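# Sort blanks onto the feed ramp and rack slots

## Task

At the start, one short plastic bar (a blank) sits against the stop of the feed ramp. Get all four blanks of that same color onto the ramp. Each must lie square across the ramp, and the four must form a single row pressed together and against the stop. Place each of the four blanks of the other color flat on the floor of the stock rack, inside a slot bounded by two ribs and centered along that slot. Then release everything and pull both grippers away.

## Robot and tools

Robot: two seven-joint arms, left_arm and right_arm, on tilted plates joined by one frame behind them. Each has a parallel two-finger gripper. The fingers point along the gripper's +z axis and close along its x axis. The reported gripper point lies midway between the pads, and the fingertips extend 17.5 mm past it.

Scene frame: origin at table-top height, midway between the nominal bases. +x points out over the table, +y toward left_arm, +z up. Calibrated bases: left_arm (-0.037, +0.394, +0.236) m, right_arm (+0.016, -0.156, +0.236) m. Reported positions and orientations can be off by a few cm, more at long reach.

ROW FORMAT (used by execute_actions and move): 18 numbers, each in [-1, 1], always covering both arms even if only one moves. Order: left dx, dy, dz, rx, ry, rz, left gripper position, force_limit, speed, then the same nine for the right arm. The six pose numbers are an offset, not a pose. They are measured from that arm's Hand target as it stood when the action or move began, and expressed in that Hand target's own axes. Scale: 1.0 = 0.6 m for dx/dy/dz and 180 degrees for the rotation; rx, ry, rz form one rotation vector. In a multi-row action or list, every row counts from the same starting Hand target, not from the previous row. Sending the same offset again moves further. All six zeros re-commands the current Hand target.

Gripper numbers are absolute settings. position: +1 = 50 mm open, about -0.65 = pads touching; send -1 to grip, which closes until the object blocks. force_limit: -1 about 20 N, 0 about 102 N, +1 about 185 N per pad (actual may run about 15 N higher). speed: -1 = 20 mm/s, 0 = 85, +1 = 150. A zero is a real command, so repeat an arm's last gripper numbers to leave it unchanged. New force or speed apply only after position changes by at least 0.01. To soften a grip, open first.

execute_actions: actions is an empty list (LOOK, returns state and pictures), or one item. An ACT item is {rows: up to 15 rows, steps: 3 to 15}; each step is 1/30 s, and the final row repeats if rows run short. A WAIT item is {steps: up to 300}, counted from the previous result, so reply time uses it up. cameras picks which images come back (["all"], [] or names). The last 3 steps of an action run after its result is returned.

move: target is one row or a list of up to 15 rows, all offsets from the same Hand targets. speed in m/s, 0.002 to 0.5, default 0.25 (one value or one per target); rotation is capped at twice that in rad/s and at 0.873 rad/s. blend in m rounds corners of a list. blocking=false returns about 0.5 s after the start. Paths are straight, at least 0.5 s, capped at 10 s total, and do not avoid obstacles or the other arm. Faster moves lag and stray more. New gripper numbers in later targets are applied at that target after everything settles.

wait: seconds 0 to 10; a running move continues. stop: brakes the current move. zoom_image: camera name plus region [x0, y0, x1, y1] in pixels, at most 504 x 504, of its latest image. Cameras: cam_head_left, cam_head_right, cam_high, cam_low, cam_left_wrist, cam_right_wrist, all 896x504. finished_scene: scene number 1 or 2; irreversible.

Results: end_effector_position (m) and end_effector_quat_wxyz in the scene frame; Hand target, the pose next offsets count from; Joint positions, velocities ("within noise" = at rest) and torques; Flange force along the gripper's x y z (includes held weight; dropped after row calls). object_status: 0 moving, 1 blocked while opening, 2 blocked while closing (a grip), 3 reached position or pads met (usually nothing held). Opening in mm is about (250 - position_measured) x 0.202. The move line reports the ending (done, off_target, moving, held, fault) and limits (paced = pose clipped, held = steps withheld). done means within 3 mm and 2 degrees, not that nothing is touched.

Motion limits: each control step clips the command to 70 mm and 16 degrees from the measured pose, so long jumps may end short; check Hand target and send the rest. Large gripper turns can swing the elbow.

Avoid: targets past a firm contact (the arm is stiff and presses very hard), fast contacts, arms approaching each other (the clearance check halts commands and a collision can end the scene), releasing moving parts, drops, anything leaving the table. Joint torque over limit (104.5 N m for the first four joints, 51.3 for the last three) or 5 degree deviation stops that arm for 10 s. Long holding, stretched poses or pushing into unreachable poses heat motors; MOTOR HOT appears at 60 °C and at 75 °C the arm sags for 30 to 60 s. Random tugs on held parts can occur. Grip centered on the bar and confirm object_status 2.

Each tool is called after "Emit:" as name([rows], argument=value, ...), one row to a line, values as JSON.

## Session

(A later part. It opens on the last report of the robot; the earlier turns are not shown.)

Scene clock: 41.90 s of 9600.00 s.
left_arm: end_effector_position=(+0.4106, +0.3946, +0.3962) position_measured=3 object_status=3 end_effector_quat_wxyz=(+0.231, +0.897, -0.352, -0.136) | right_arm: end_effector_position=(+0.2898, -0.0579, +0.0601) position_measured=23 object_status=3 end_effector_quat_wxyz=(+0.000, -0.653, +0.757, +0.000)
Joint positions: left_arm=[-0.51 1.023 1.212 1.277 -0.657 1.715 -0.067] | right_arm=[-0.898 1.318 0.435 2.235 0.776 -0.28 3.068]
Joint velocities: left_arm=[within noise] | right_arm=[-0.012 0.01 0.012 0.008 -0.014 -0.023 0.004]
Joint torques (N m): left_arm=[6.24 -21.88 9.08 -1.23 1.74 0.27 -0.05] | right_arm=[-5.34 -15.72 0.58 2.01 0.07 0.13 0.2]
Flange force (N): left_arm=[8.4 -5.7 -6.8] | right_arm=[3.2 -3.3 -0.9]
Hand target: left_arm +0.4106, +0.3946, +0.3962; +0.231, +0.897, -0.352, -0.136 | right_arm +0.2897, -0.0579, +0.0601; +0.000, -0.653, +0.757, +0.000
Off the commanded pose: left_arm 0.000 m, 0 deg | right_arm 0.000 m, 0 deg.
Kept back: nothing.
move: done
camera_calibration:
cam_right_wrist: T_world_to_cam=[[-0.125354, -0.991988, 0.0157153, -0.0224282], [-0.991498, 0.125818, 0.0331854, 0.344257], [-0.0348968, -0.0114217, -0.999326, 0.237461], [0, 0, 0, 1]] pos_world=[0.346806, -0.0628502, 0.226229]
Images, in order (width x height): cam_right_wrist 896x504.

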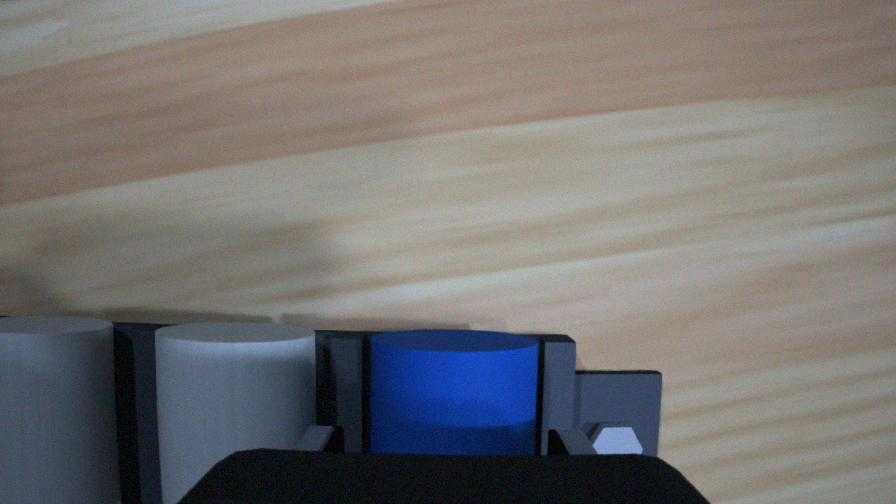

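Emit:
move([
  [0,0,0,0,0,0,1,-0.6,0,0.0033,0,0.0358,0,0,0,0.87,-0.6,-0.9],
  [0,0,0,0,0,0,1,-0.6,0,0.0033,0,0.0358,0,0,0,-1,-0.6,-0.5],
  [0,0,0,0,0,0,1,-0.6,0,0.0033,0,-0.1,0,0,0,-1,-0.6,-0.5],
  [0,0,0,0,0,0,1,-0.6,0,-0.1140,-0.3635,-0.1498,0,0,-0.0140,-1,-0.6,-0.5],
], cameras=["cam_right_wrist","cam_low"], speed=[0.08,0.1,0.12,0.22], blend=[0,0,0.03,0])

Emit:
zoom_image(camera="cam_low", region=[410, 130, 590, 260])

Scene clock: 46.53 s of 9600.00 s.
left_arm: end_effector_position=(+0.4106, +0.3946, +0.3962) position_measured=3 object_status=3 end_effector_quat_wxyz=(+0.231, +0.897, -0.352, -0.136) | right_arm: end_effector_position=(+0.5155, -0.0225, +0.1500) position_measured=57 object_status=2 end_effector_quat_wxyz=(+0.000, -0.669, +0.743, +0.000)
Joint positions: left_arm=[-0.51 1.023 1.212 1.277 -0.657 1.715 -0.067] | right_arm=[-0.299 1.087 -0.199 1.526 0.685 0.754 3.636]
Joint velocities: left_arm=[within noise] | right_arm=[0.001 0.004 -0.003 -0.01 -0.004 0.012 0.006]
Joint torques (N m): left_arm=[6.26 -21.79 8.99 -1.31 1.75 0.28 -0.07] | right_arm=[-8.07 -22.33 -4.75 -4.74 0.13 0.18 0.35]
Flange force (N): left_arm=[7.9 -5.4 -6.5] | right_arm=[2.0 -1.2 0.8]
Hand target: left_arm +0.4106, +0.3946, +0.3962; +0.231, +0.897, -0.352, -0.136 | right_arm +0.5155, -0.0225, +0.1500; +0.000, -0.669, +0.743, +0.000
Off the commanded pose: left_arm 0.000 m, 0 deg | right_arm 0.000 m, 0 deg.
Kept back: nothing.
move: done
camera_calibration:
cam_right_wrist: T_world_to_cam=[[-0.081671, -0.996542, 0.015296, 0.0170118], [-0.996093, 0.0821325, 0.0324641, 0.562029], [-0.0336082, -0.0125849, -0.999356, 0.334854], [0, 0, 0, 1]] pos_world=[0.572476, -0.0249938, 0.316132]
Images, in order (width x height): cam_low 896x504, cam_right_wrist 896x504.

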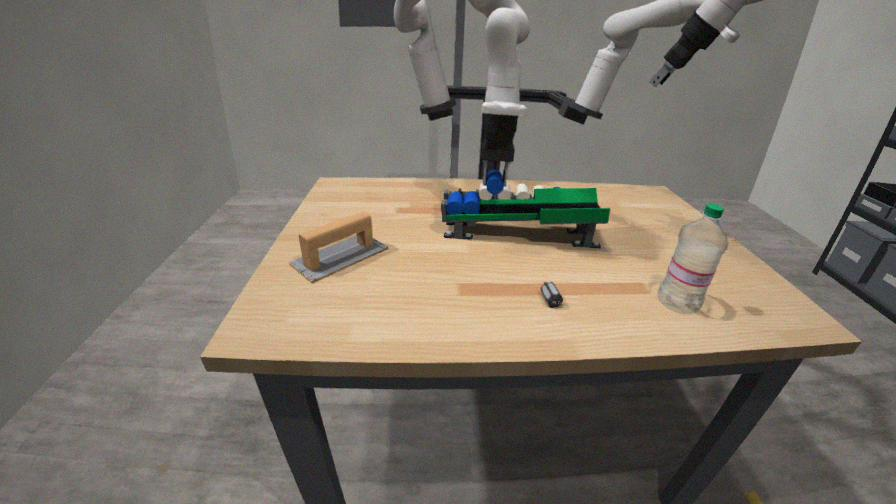

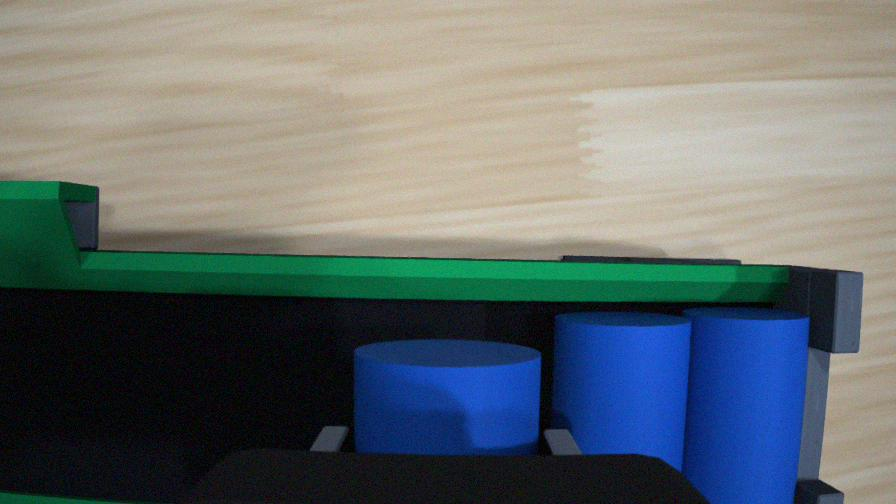

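Scaled by 2.800 from the camera's 896x504 image, which has a finer 1280x720 frame.

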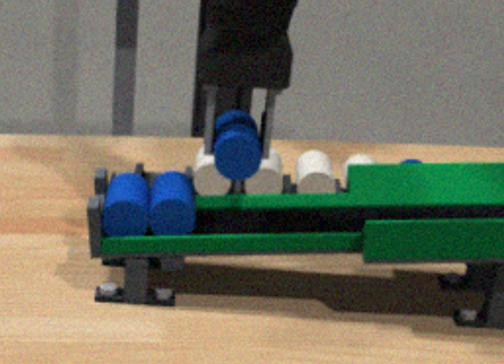

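Emit:
move([
  [0,0,0,0,0,0,1,-0.6,0,0.0017,-0.0013,0.0883,0,0,0,-1,-0.6,-0.5],
  [0,0,0,0,0,0,1,-0.6,0,0.0017,-0.0013,0.0908,0,0,0,-1,-0.6,-0.5],
], cameras=["cam_right_wrist"], speed=[0.1,0.02])

Scene clock: 48.43 s of 9600.00 s.
left_arm: end_effector_position=(+0.4106, +0.3946, +0.3962) position_measured=3 object_status=3 end_effector_quat_wxyz=(+0.231, +0.897, -0.352, -0.136) | right_arm: end_effector_position=(+0.5162, -0.0236, +0.0955) position_measured=57 object_status=2 end_effector_quat_wxyz=(+0.000, -0.669, +0.743, +0.000)
Joint positions: left_arm=[-0.51 1.023 1.212 1.277 -0.657 1.715 -0.067] | right_arm=[-0.291 1.189 -0.161 1.502 0.727 0.669 3.611]
Joint velocities: within noise
Joint torques (N m): left_arm=[6.24 -21.81 9.07 -1.31 1.77 0.25 -0.04] | right_arm=[-8.75 -19.99 -5.23 -2.21 -0.37 0.66 0.29]
Flange force (N): left_arm=[8.1 -5.6 -6.6] | right_arm=[3.3 -4.1 -1.7]
Hand target: left_arm +0.4106, +0.3946, +0.3962; +0.231, +0.897, -0.352, -0.136 | right_arm +0.5162, -0.0236, +0.0955; +0.000, -0.669, +0.743, +0.000
Off the commanded pose: left_arm 0.000 m, 0 deg | right_arm 0.000 m, 0 deg.
Kept back: nothing.
move: done
camera_calibration:
cam_right_wrist: T_world_to_cam=[[-0.0816226, -0.996543, 0.0154933, 0.0167999], [-0.996084, 0.0820951, 0.0328114, 0.564592], [-0.0339699, -0.0127545, -0.999341, 0.280587], [0, 0, 0, 1]] pos_world=[0.573284, -0.0260297, 0.261617]
Images, in order (width x height): cam_right_wrist 896x504.

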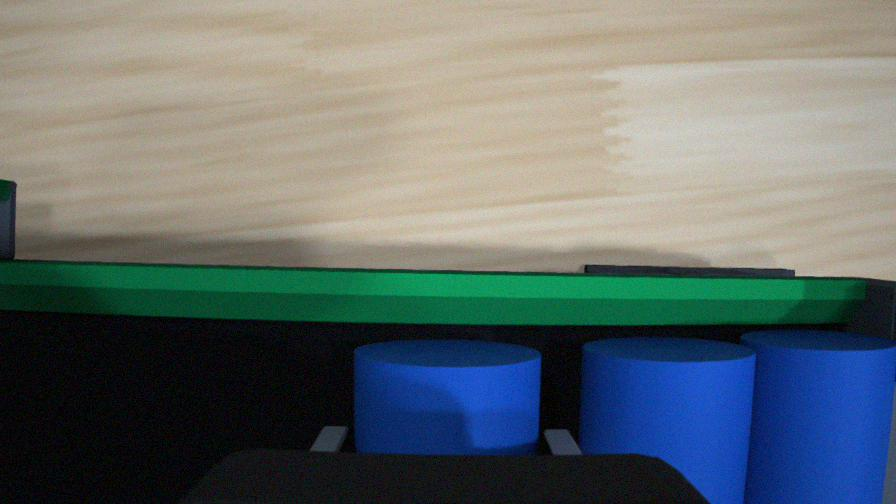

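Emit:
move([
  [0,0,0,0,0,0,1,-0.6,0, 0,0,0.0008,0,0,0,-1,-0.6,-0.5],
  [0,0,0,0,0,0,1,-0.6,0, 0,0,0.0008,0,0,0,0.8,-0.6,-1],
  [0,0,0,0,0,0,1,-0.6,0, 0,0,-0.1,0,0,0,0.8,-0.6,-1],
], speed=[0.02,0.02,0.12], cameras=["cam_right_wrist","cam_low"])

Scene clock: 51.73 s of 9600.00 s.
left_arm: end_effector_position=(+0.4106, +0.3946, +0.3962) position_measured=3 object_status=3 end_effector_quat_wxyz=(+0.231, +0.897, -0.352, -0.136) | right_arm: end_effector_position=(+0.5162, -0.0236, +0.1554) position_measured=32 object_status=3 end_effector_quat_wxyz=(+0.000, -0.669, +0.743, +0.000)
Joint positions: left_arm=[-0.51 1.023 1.212 1.277 -0.657 1.715 -0.067] | right_arm=[-0.297 1.077 -0.203 1.525 0.68 0.765 3.642]
Joint velocities: within noise
Joint torques (N m): left_arm=[6.26 -21.79 9.04 -1.19 1.76 0.28 -0.07] | right_arm=[-8.21 -21.8 -5.16 -4.91 0.21 0.02 0.33]
Flange force (N): left_arm=[8.3 -5.7 -6.9] | right_arm=[2.9 -0.7 -0.2]
Hand target: left_arm +0.4106, +0.3946, +0.3962; +0.231, +0.897, -0.352, -0.136 | right_arm +0.5162, -0.0236, +0.1555; +0.000, -0.669, +0.743, +0.000
Off the commanded pose: left_arm 0.000 m, 0 deg | right_arm 0.000 m, 0 deg.
Kept back: nothing.
move: done
camera_calibration:
cam_right_wrist: T_world_to_cam=[[-0.0816015, -0.996545, 0.0154906, 0.0158296], [-0.996084, 0.0820745, 0.0328574, 0.562592], [-0.0340153, -0.0127487, -0.99934, 0.340434], [0, 0, 0, 1]] pos_world=[0.573261, -0.0260595, 0.321479]
Images, in order (width x height): cam_low 896x504, cam_right_wrist 896x504.

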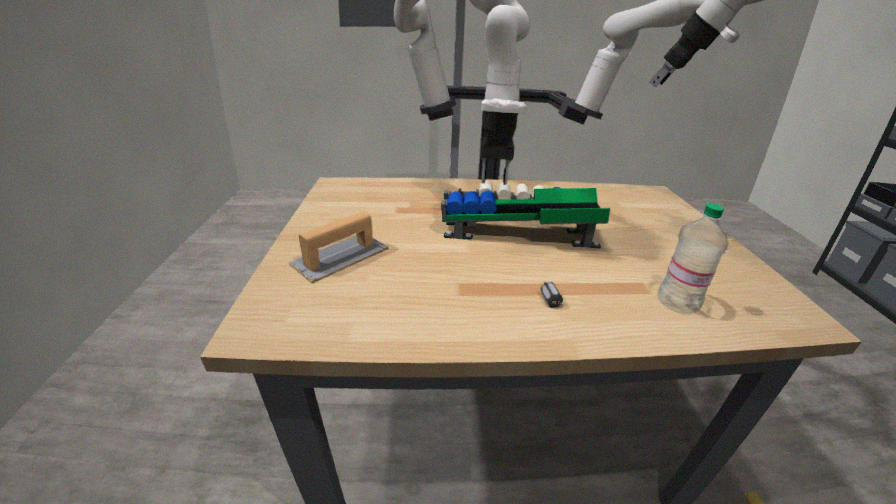

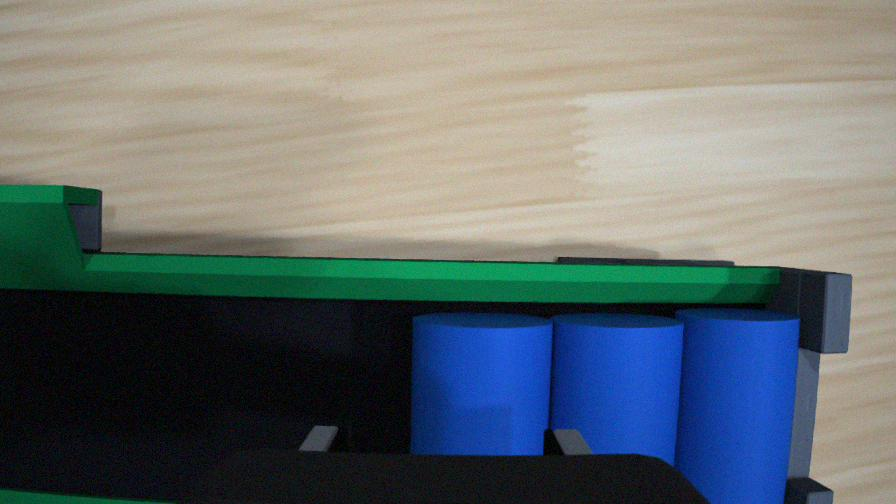

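Emit:
move([
  [0,0,0,0,0,0,1,-0.6,0, -0.3502,0.3498,0,0,0,0.0139,0.8,-0.6,-1],
  [0,0,0,0,0,0,1,-0.6,0, -0.3502,0.3498,0.135,0,0,0.0139,0.87,-0.6,-1],
], speed=[0.25,0.12], blend=[0.03,0], cameras=["cam_right_wrist"])

Scene clock: 55.27 s of 9600.00 s.
left_arm: end_effector_position=(+0.4106, +0.3946, +0.3962) position_measured=3 object_status=3 end_effector_quat_wxyz=(+0.231, +0.897, -0.352, -0.136) | right_arm: end_effector_position=(+0.3293, +0.2072, +0.0746) position_measured=23 object_status=3 end_effector_quat_wxyz=(+0.000, -0.653, +0.757, +0.000)
Joint positions: left_arm=[-0.51 1.023 1.212 1.277 -0.657 1.715 -0.067] | right_arm=[-0.844 1.369 -0.162 1.478 0.651 0.614 3.062]
Joint velocities: within noise
Joint torques (N m): left_arm=[6.2 -21.81 9.02 -1.29 1.76 0.29 -0.05] | right_arm=[-6.5 -22.49 -3.85 -4.13 0.27 0.14 0.25]
Flange force (N): left_arm=[8.2 -5.5 -6.6] | right_arm=[2.2 -2.4 -1.3]
Hand target: left_arm +0.4106, +0.3946, +0.3962; +0.231, +0.897, -0.352, -0.136 | right_arm +0.3293, +0.2072, +0.0746; +0.000, -0.653, +0.757, +0.000
Off the commanded pose: left_arm 0.000 m, 0 deg | right_arm 0.000 m, 0 deg.
Kept back: nothing.
move: done; blend cut to 0 m at target 1
camera_calibration:
cam_right_wrist: T_world_to_cam=[[-0.125082, -0.992026, 0.0154519, 0.245267], [-0.991546, 0.125533, 0.0328316, 0.349652], [-0.0345095, -0.0112146, -0.999341, 0.256166], [0, 0, 0, 1]] pos_world=[0.386215, 0.202291, 0.240728]
Images, in order (width x height): cam_right_wrist 896x504.

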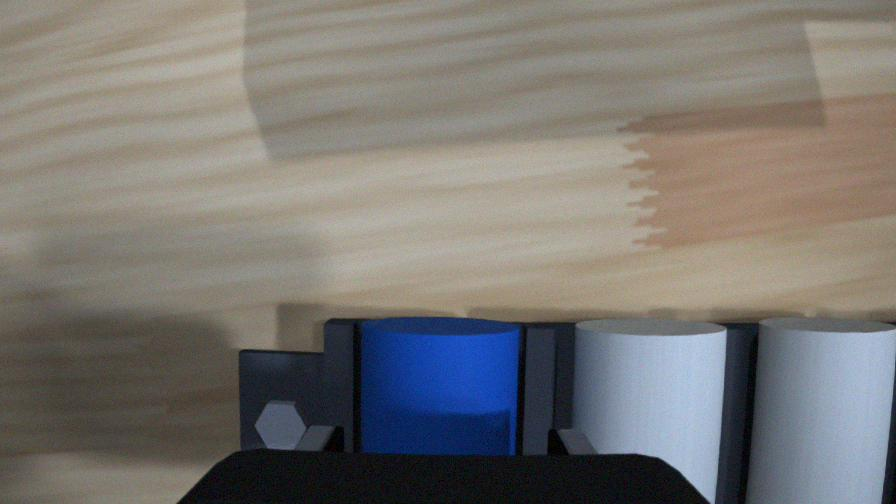

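Emit:
move([
  [0,0,0,0,0,0,1,-0.6,0, -0.0015,-0.002,0.0242,0,0,0,0.87,-0.6,-1],
  [0,0,0,0,0,0,1,-0.6,0, -0.0015,-0.002,0.0602,0,0,0,0.87,-0.6,-1],
  [0,0,0,0,0,0,1,-0.6,0, -0.0015,-0.002,0.0602,0,0,0,-1,-0.6,-0.5],
  [0,0,0,0,0,0,1,-0.6,0, -0.0015,-0.002,-0.12,0,0,0,-1,-0.6,-0.5],
], speed=[0.1,0.08,0.05,0.15], cameras=["cam_right_wrist"])

Scene clock: 58.83 s of 9600.00 s.
left_arm: end_effector_position=(+0.4106, +0.3946, +0.3962) position_measured=3 object_status=3 end_effector_quat_wxyz=(+0.231, +0.897, -0.352, -0.136) | right_arm: end_effector_position=(+0.3306, +0.2079, +0.1465) position_measured=57 object_status=2 end_effector_quat_wxyz=(+0.000, -0.653, +0.757, +0.000)
Joint positions: left_arm=[-0.51 1.023 1.212 1.277 -0.657 1.715 -0.067] | right_arm=[-0.842 1.232 -0.21 1.508 0.604 0.727 3.096]
Joint velocities: within noise
Joint torques (N m): left_arm=[6.23 -21.86 9.02 -1.35 1.77 0.26 -0.08] | right_arm=[-6.62 -22.41 -4.46 -5.09 0.24 0.11 0.23]
Flange force (N): left_arm=[8.0 -5.4 -6.4] | right_arm=[2.4 -2.5 -0.4]
Hand target: left_arm +0.4106, +0.3946, +0.3962; +0.231, +0.897, -0.352, -0.136 | right_arm +0.3306, +0.2079, +0.1466; +0.000, -0.653, +0.757, +0.000
Off the commanded pose: left_arm 0.000 m, 0 deg | right_arm 0.000 m, 0 deg.
Kept back: nothing.
move: done
camera_calibration:
cam_right_wrist: T_world_to_cam=[[-0.125021, -0.992033, 0.0154936, 0.244952], [-0.991553, 0.125473, 0.0328356, 0.348502], [-0.0345181, -0.0112576, -0.999341, 0.328094], [0, 0, 0, 1]] pos_world=[0.387508, 0.202966, 0.312639]
Images, in order (width x height): cam_right_wrist 896x504.

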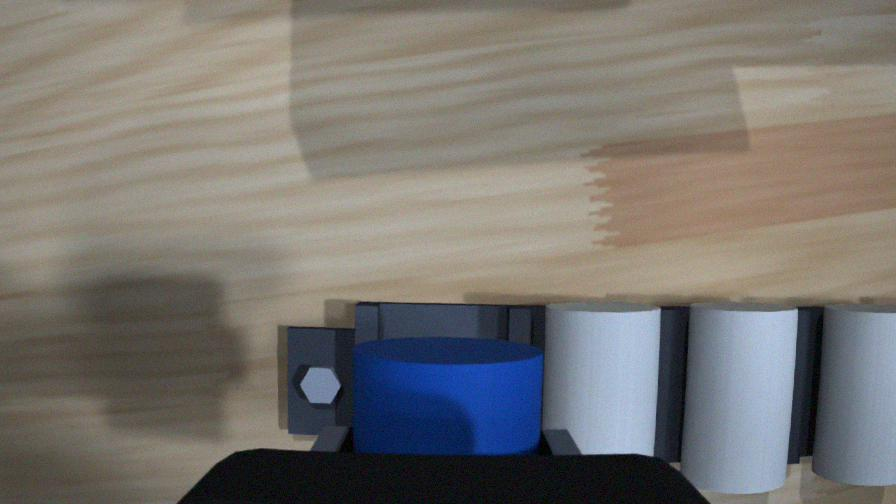

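Emit:
move([
  [0,0,0,0,0,0,1,-0.6,0, 0.2962,-0.1944,-0.0223,0,0,-0.007,-1,-0.6,-0.5],
  [0,0,0,0,0,0,1,-0.6,0, 0.2715,-0.3596,-0.0223,0,0,-0.0139,-1,-0.6,-0.5],
  [0,0,0,0,0,0,1,-0.6,0, 0.2715,-0.3596,0.0427,0,0,-0.0139,-1,-0.6,-0.5],
], speed=[0.22,0.18,0.1], blend=[0.03,0.01,0], cameras=["cam_right_wrist"])

Scene clock: 61.87 s of 9600.00 s.
left_arm: end_effector_position=(+0.4106, +0.3946, +0.3962) position_measured=3 object_status=3 end_effector_quat_wxyz=(+0.231, +0.897, -0.352, -0.136) | right_arm: end_effector_position=(+0.5200, +0.0150, +0.1210) position_measured=57 object_status=2 end_effector_quat_wxyz=(+0.000, -0.669, +0.743, +0.000)
Joint positions: left_arm=[-0.51 1.023 1.212 1.277 -0.657 1.715 -0.067] | right_arm=[-0.35 1.184 -0.191 1.433 0.68 0.756 3.608]
Joint velocities: within noise
Joint torques (N m): left_arm=[6.24 -21.81 9.03 -1.27 1.79 0.3 -0.04] | right_arm=[-8.43 -23.01 -4.87 -4.95 0.25 -0.04 0.23]
Flange force (N): left_arm=[8.1 -5.6 -6.6] | right_arm=[2.7 -1.2 0.0]
Hand target: left_arm +0.4106, +0.3946, +0.3962; +0.231, +0.897, -0.352, -0.136 | right_arm +0.5200, +0.0150, +0.1209; +0.000, -0.669, +0.743, +0.000
Off the commanded pose: left_arm 0.000 m, 0 deg | right_arm 0.000 m, 0 deg.
Kept back: nothing.
move: done; blend cut to 0 m at target 1
camera_calibration:
cam_right_wrist: T_world_to_cam=[[-0.0815987, -0.996546, 0.01544, 0.0551977], [-0.996088, 0.082069, 0.0327714, 0.564412], [-0.0339253, -0.0127055, -0.999344, 0.306663], [0, 0, 0, 1]] pos_world=[0.577112, 0.0125826, 0.287113]
Images, in order (width x height): cam_right_wrist 896x504.

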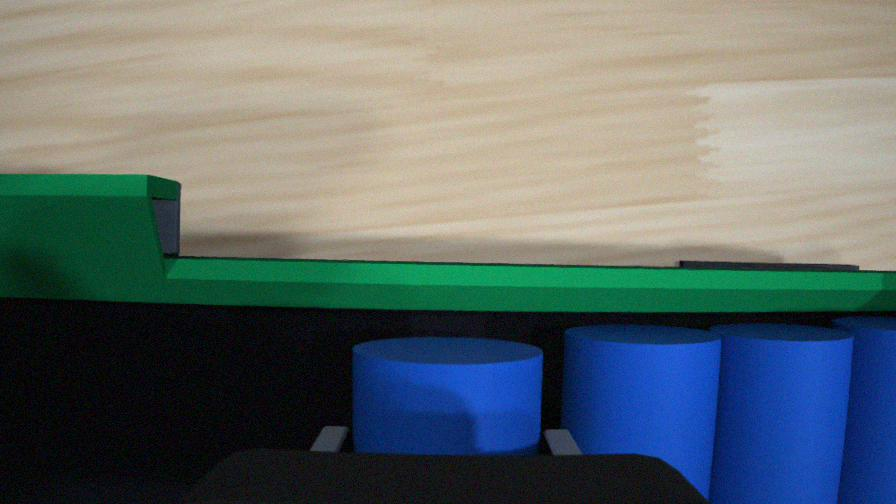

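Emit:
move([
  [0,0,0,0,0,0,1,-0.6,0, 0,0,0.0325,0,0,0,-1,-0.6,-0.5],
  [0,0,0,0,0,0,1,-0.6,0, 0,0,0.0355,0,0,0,-1,-0.6,-0.5],
], speed=[0.08,0.01], cameras=["cam_right_wrist"])

Scene clock: 63.57 s of 9600.00 s.
left_arm: end_effector_position=(+0.4106, +0.3946, +0.3962) position_measured=3 object_status=3 end_effector_quat_wxyz=(+0.231, +0.897, -0.352, -0.136) | right_arm: end_effector_position=(+0.5201, +0.0151, +0.0996) position_measured=57 object_status=2 end_effector_quat_wxyz=(+0.000, -0.669, +0.743, +0.000)
Joint positions: left_arm=[-0.51 1.023 1.212 1.277 -0.657 1.715 -0.067] | right_arm=[-0.347 1.224 -0.178 1.422 0.694 0.724 3.6]
Joint velocities: within noise
Joint torques (N m): left_arm=[6.27 -21.82 9.04 -1.23 1.78 0.26 -0.04] | right_arm=[-8.48 -22.72 -4.64 -4.6 0.25 0.12 0.26]
Flange force (N): left_arm=[8.2 -5.7 -6.8] | right_arm=[3.1 -1.0 -0.6]
Hand target: left_arm +0.4106, +0.3946, +0.3962; +0.231, +0.897, -0.352, -0.136 | right_arm +0.5200, +0.0151, +0.0996; +0.000, -0.669, +0.743, +0.000
Off the commanded pose: left_arm 0.000 m, 0 deg | right_arm 0.000 m, 0 deg.
Kept back: nothing.
move: done
camera_calibration:
cam_right_wrist: T_world_to_cam=[[-0.0816387, -0.996542, 0.0154381, 0.0555618], [-0.996084, 0.082109, 0.0327827, 0.565118], [-0.033937, -0.0127013, -0.999343, 0.285319], [0, 0, 0, 1]] pos_world=[0.577124, 0.0125924, 0.265748]
Images, in order (width x height): cam_right_wrist 896x504.

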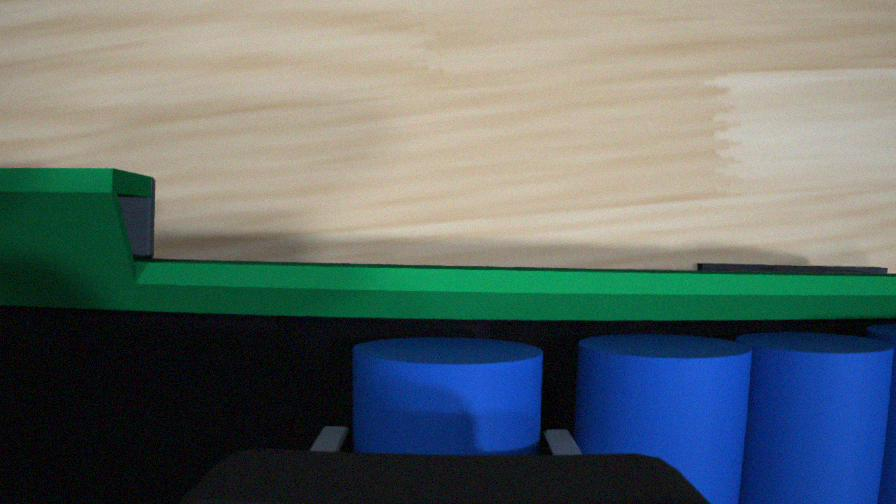

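Emit:
move(target=[0,0,0,0,0,0,1,-0.6,0, 0,0,0.0013,0,0,0,-1,-0.6,-0.5], speed=0.01, cameras=[])

Scene clock: 64.50 s of 9600.00 s.
left_arm: end_effector_position=(+0.4106, +0.3946, +0.3962) position_measured=3 object_status=3 end_effector_quat_wxyz=(+0.231, +0.897, -0.352, -0.136) | right_arm: end_effector_position=(+0.5200, +0.0150, +0.0988) position_measured=57 object_status=2 end_effector_quat_wxyz=(+0.000, -0.669, +0.743, +0.000)
Joint positions: left_arm=[-0.51 1.023 1.212 1.277 -0.657 1.715 -0.067] | right_arm=[-0.347 1.225 -0.177 1.421 0.694 0.723 3.599]
Joint velocities: within noise
Joint torques (N m): left_arm=[6.28 -21.79 9.04 -1.31 1.71 0.26 -0.05] | right_arm=[-8.66 -22.24 -4.9 -4.12 0.04 0.28 0.26]
Flange force (N): left_arm=[7.9 -5.4 -6.6] | right_arm=[3.3 -1.7 -0.7]
Hand target: left_arm +0.4106, +0.3946, +0.3962; +0.231, +0.897, -0.352, -0.136 | right_arm +0.5200, +0.0150, +0.0988; +0.000, -0.669, +0.743, +0.000
Off the commanded pose: left_arm 0.000 m, 0 deg | right_arm 0.000 m, 0 deg.
Kept back: nothing.
move: done
No camera images: "cameras" was empty.

Emit:
move([
  [0,0,0,0,0,0,1,-0.6,0, 0,0,0.0004,0,0,0,-1,-0.6,-0.5],
  [0,0,0,0,0,0,1,-0.6,0, 0,0,0.0004,0,0,0,0.8,-0.6,-1],
  [0,0,0,0,0,0,1,-0.6,0, 0,0,-0.1,0,0,0,0.8,-0.6,-1],
], speed=[0.02,0.02,0.12], cameras=["all"])

Scene clock: 68.77 s of 9600.00 s.
left_arm: end_effector_position=(+0.4106, +0.3946, +0.3962) position_measured=3 object_status=3 end_effector_quat_wxyz=(+0.231, +0.897, -0.352, -0.136) | right_arm: end_effector_position=(+0.5200, +0.0150, +0.1587) position_measured=32 object_status=3 end_effector_quat_wxyz=(+0.000, -0.669, +0.743, +0.000)
Joint positions: left_arm=[-0.51 1.023 1.212 1.277 -0.657 1.715 -0.067] | right_arm=[-0.356 1.117 -0.214 1.443 0.653 0.815 3.625]
Joint velocities: within noise
Joint torques (N m): left_arm=[6.22 -21.87 8.98 -1.32 1.76 0.28 -0.03] | right_arm=[-8.29 -22.06 -4.52 -5.29 0.3 -0.07 0.23]
Flange force (N): left_arm=[8.1 -5.5 -6.5] | right_arm=[3.0 -1.1 -1.7]
Hand target: left_arm +0.4106, +0.3946, +0.3962; +0.231, +0.897, -0.352, -0.136 | right_arm +0.5200, +0.0150, +0.1588; +0.000, -0.669, +0.743, +0.000
Off the commanded pose: left_arm 0.000 m, 0 deg | right_arm 0.000 m, 0 deg.
Kept back: nothing.
move: done
camera_calibration:
cam_left_wrist: T_world_to_cam=[[0.714326, -0.695146, -0.0806869, 0.00974961], [-0.565758, -0.641502, 0.518067, 0.333079], [-0.411893, -0.32442, -0.851526, 0.799419], [0, 0, 0, 1]] pos_world=[0.510752, 0.479795, 0.508956]
cam_right_wrist: T_world_to_cam=[[-0.0816165, -0.996543, 0.0155105, 0.0545675], [-0.996085, 0.0820896, 0.03281, 0.563159], [-0.0339698, -0.012772, -0.999341, 0.344363], [0, 0, 0, 1]] pos_world=[0.577105, 0.0125475, 0.324813]

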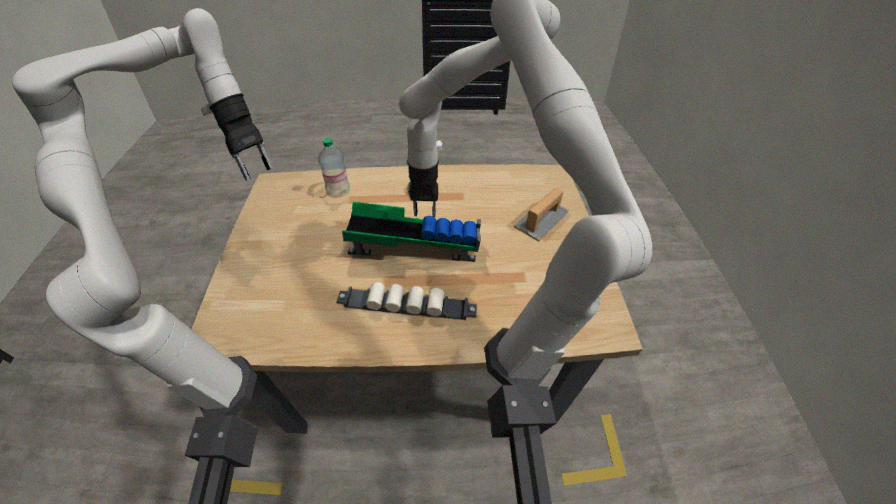

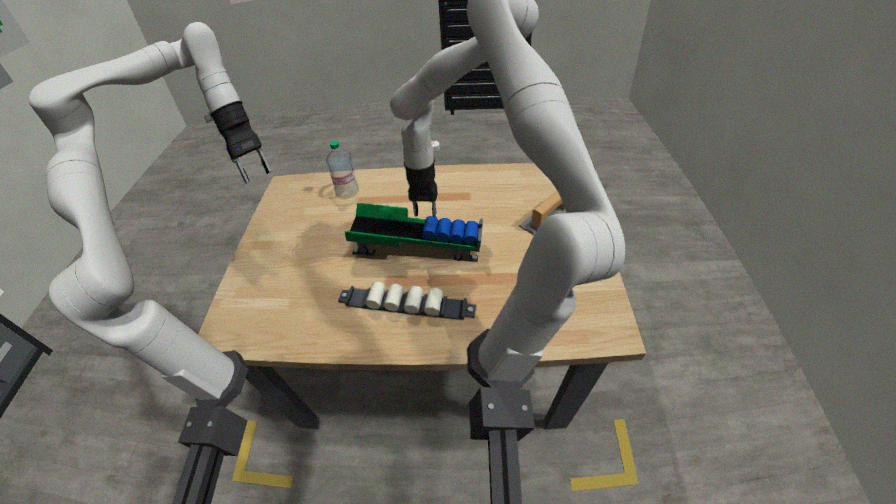

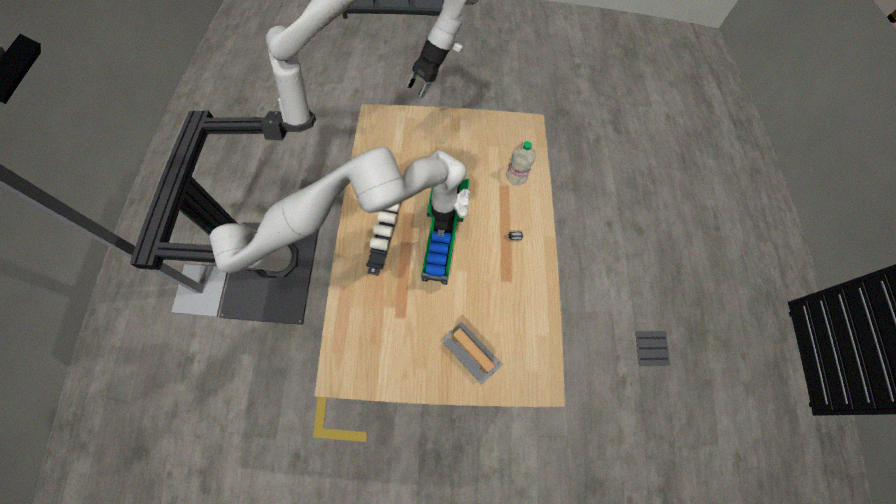

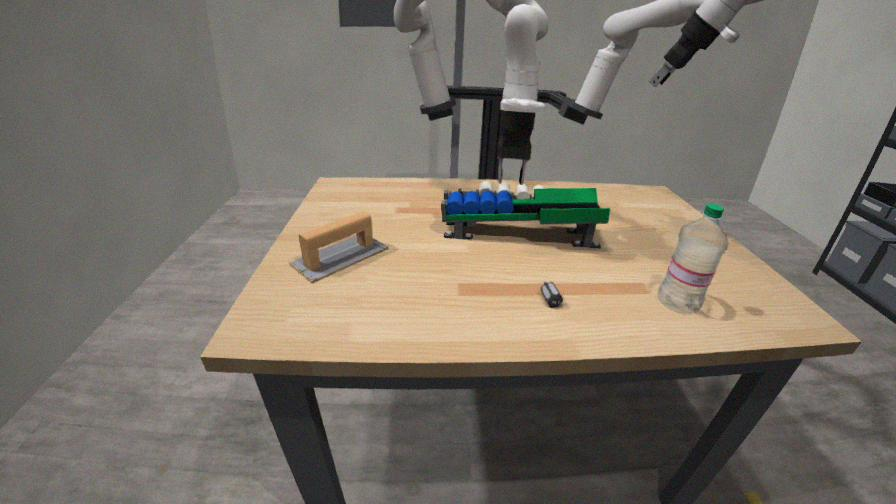

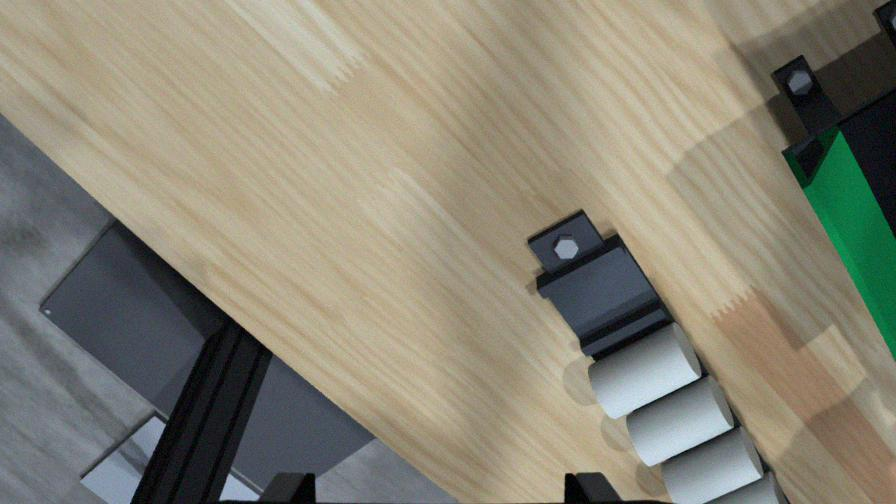

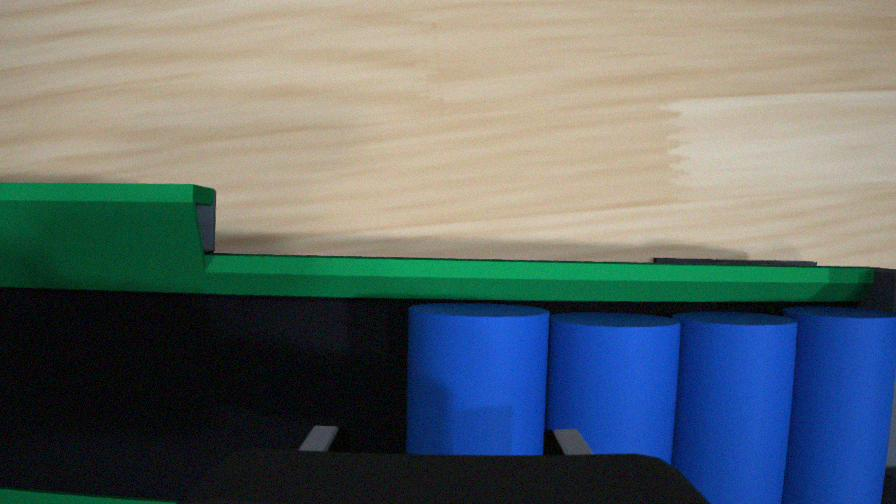

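Emit:
zoom_image(camera="cam_low", region=[400, 160, 640, 270])

Emit:
zoom_image(camera="cam_head_left", region=[320, 180, 500, 340])

Emit:
zoom_image(camera="cam_right_wrist", region=[392, 250, 896, 504])

Scaled by 2.100 from the camera's 896x504 image, which has a finer 1280x720 frame.

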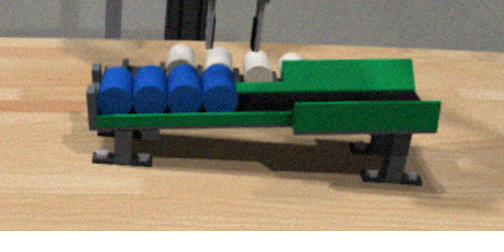

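Scaled by 2.800 from the camera's 896x504 image, which has a finer 1280x720 frame.

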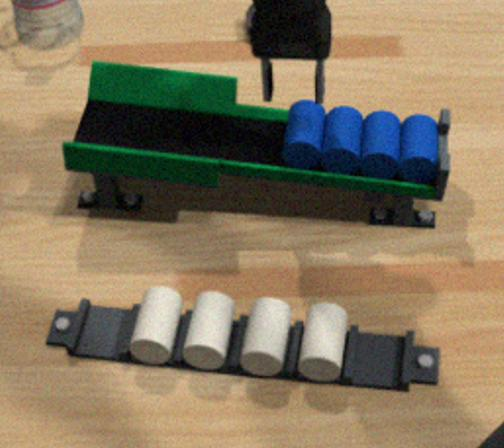

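Scaled by 1.000.

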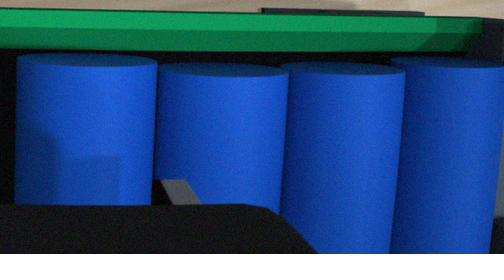

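Emit:
move(target=[0,0,0,0,0,0,1,-0.6,0, 0.1346,0.0867,-0.18,0,0,0,0.8,-0.6,-1], speed=0.2, cameras=["cam_right_wrist"])

Scene clock: 79.67 s of 9600.00 s.
left_arm: end_effector_position=(+0.4106, +0.3946, +0.3962) position_measured=3 object_status=3 end_effector_quat_wxyz=(+0.231, +0.897, -0.352, -0.136) | right_arm: end_effector_position=(+0.4599, -0.0599, +0.2667) position_measured=32 object_status=3 end_effector_quat_wxyz=(+0.000, -0.669, +0.743, +0.000)
Joint positions: left_arm=[-0.51 1.023 1.212 1.277 -0.657 1.715 -0.067] | right_arm=[-0.296 0.777 -0.257 1.748 0.606 0.85 3.648]
Joint velocities: within noise
Joint torques (N m): left_arm=[6.33 -21.84 8.97 -1.25 1.76 0.26 -0.05] | right_arm=[-7.13 -18.1 -4.84 -5.65 0.37 0.09 0.29]
Flange force (N): left_arm=[8.0 -5.7 -6.7] | right_arm=[3.2 -0.7 -1.1]
Hand target: left_arm +0.4106, +0.3946, +0.3962; +0.231, +0.897, -0.352, -0.136 | right_arm +0.4599, -0.0600, +0.2668; +0.000, -0.669, +0.743, +0.000
Off the commanded pose: left_arm 0.000 m, 0 deg | right_arm 0.000 m, 0 deg.
Kept back: nothing.
move: done
camera_calibration:
cam_right_wrist: T_world_to_cam=[[-0.0815916, -0.996545, 0.015524, -0.0267029], [-0.996086, 0.0820654, 0.0328306, 0.505881], [-0.0339911, -0.0127845, -0.99934, 0.449296], [0, 0, 0, 1]] pos_world=[0.516994, -0.062382, 0.432806]
Images, in order (width x height): cam_right_wrist 896x504.

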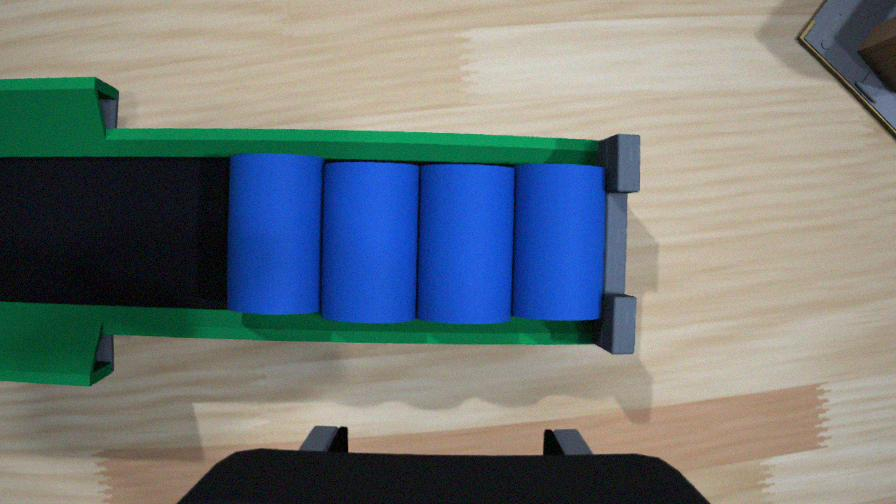

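Emit:
finished_scene(scene=2)

The scene is finished: the task was done.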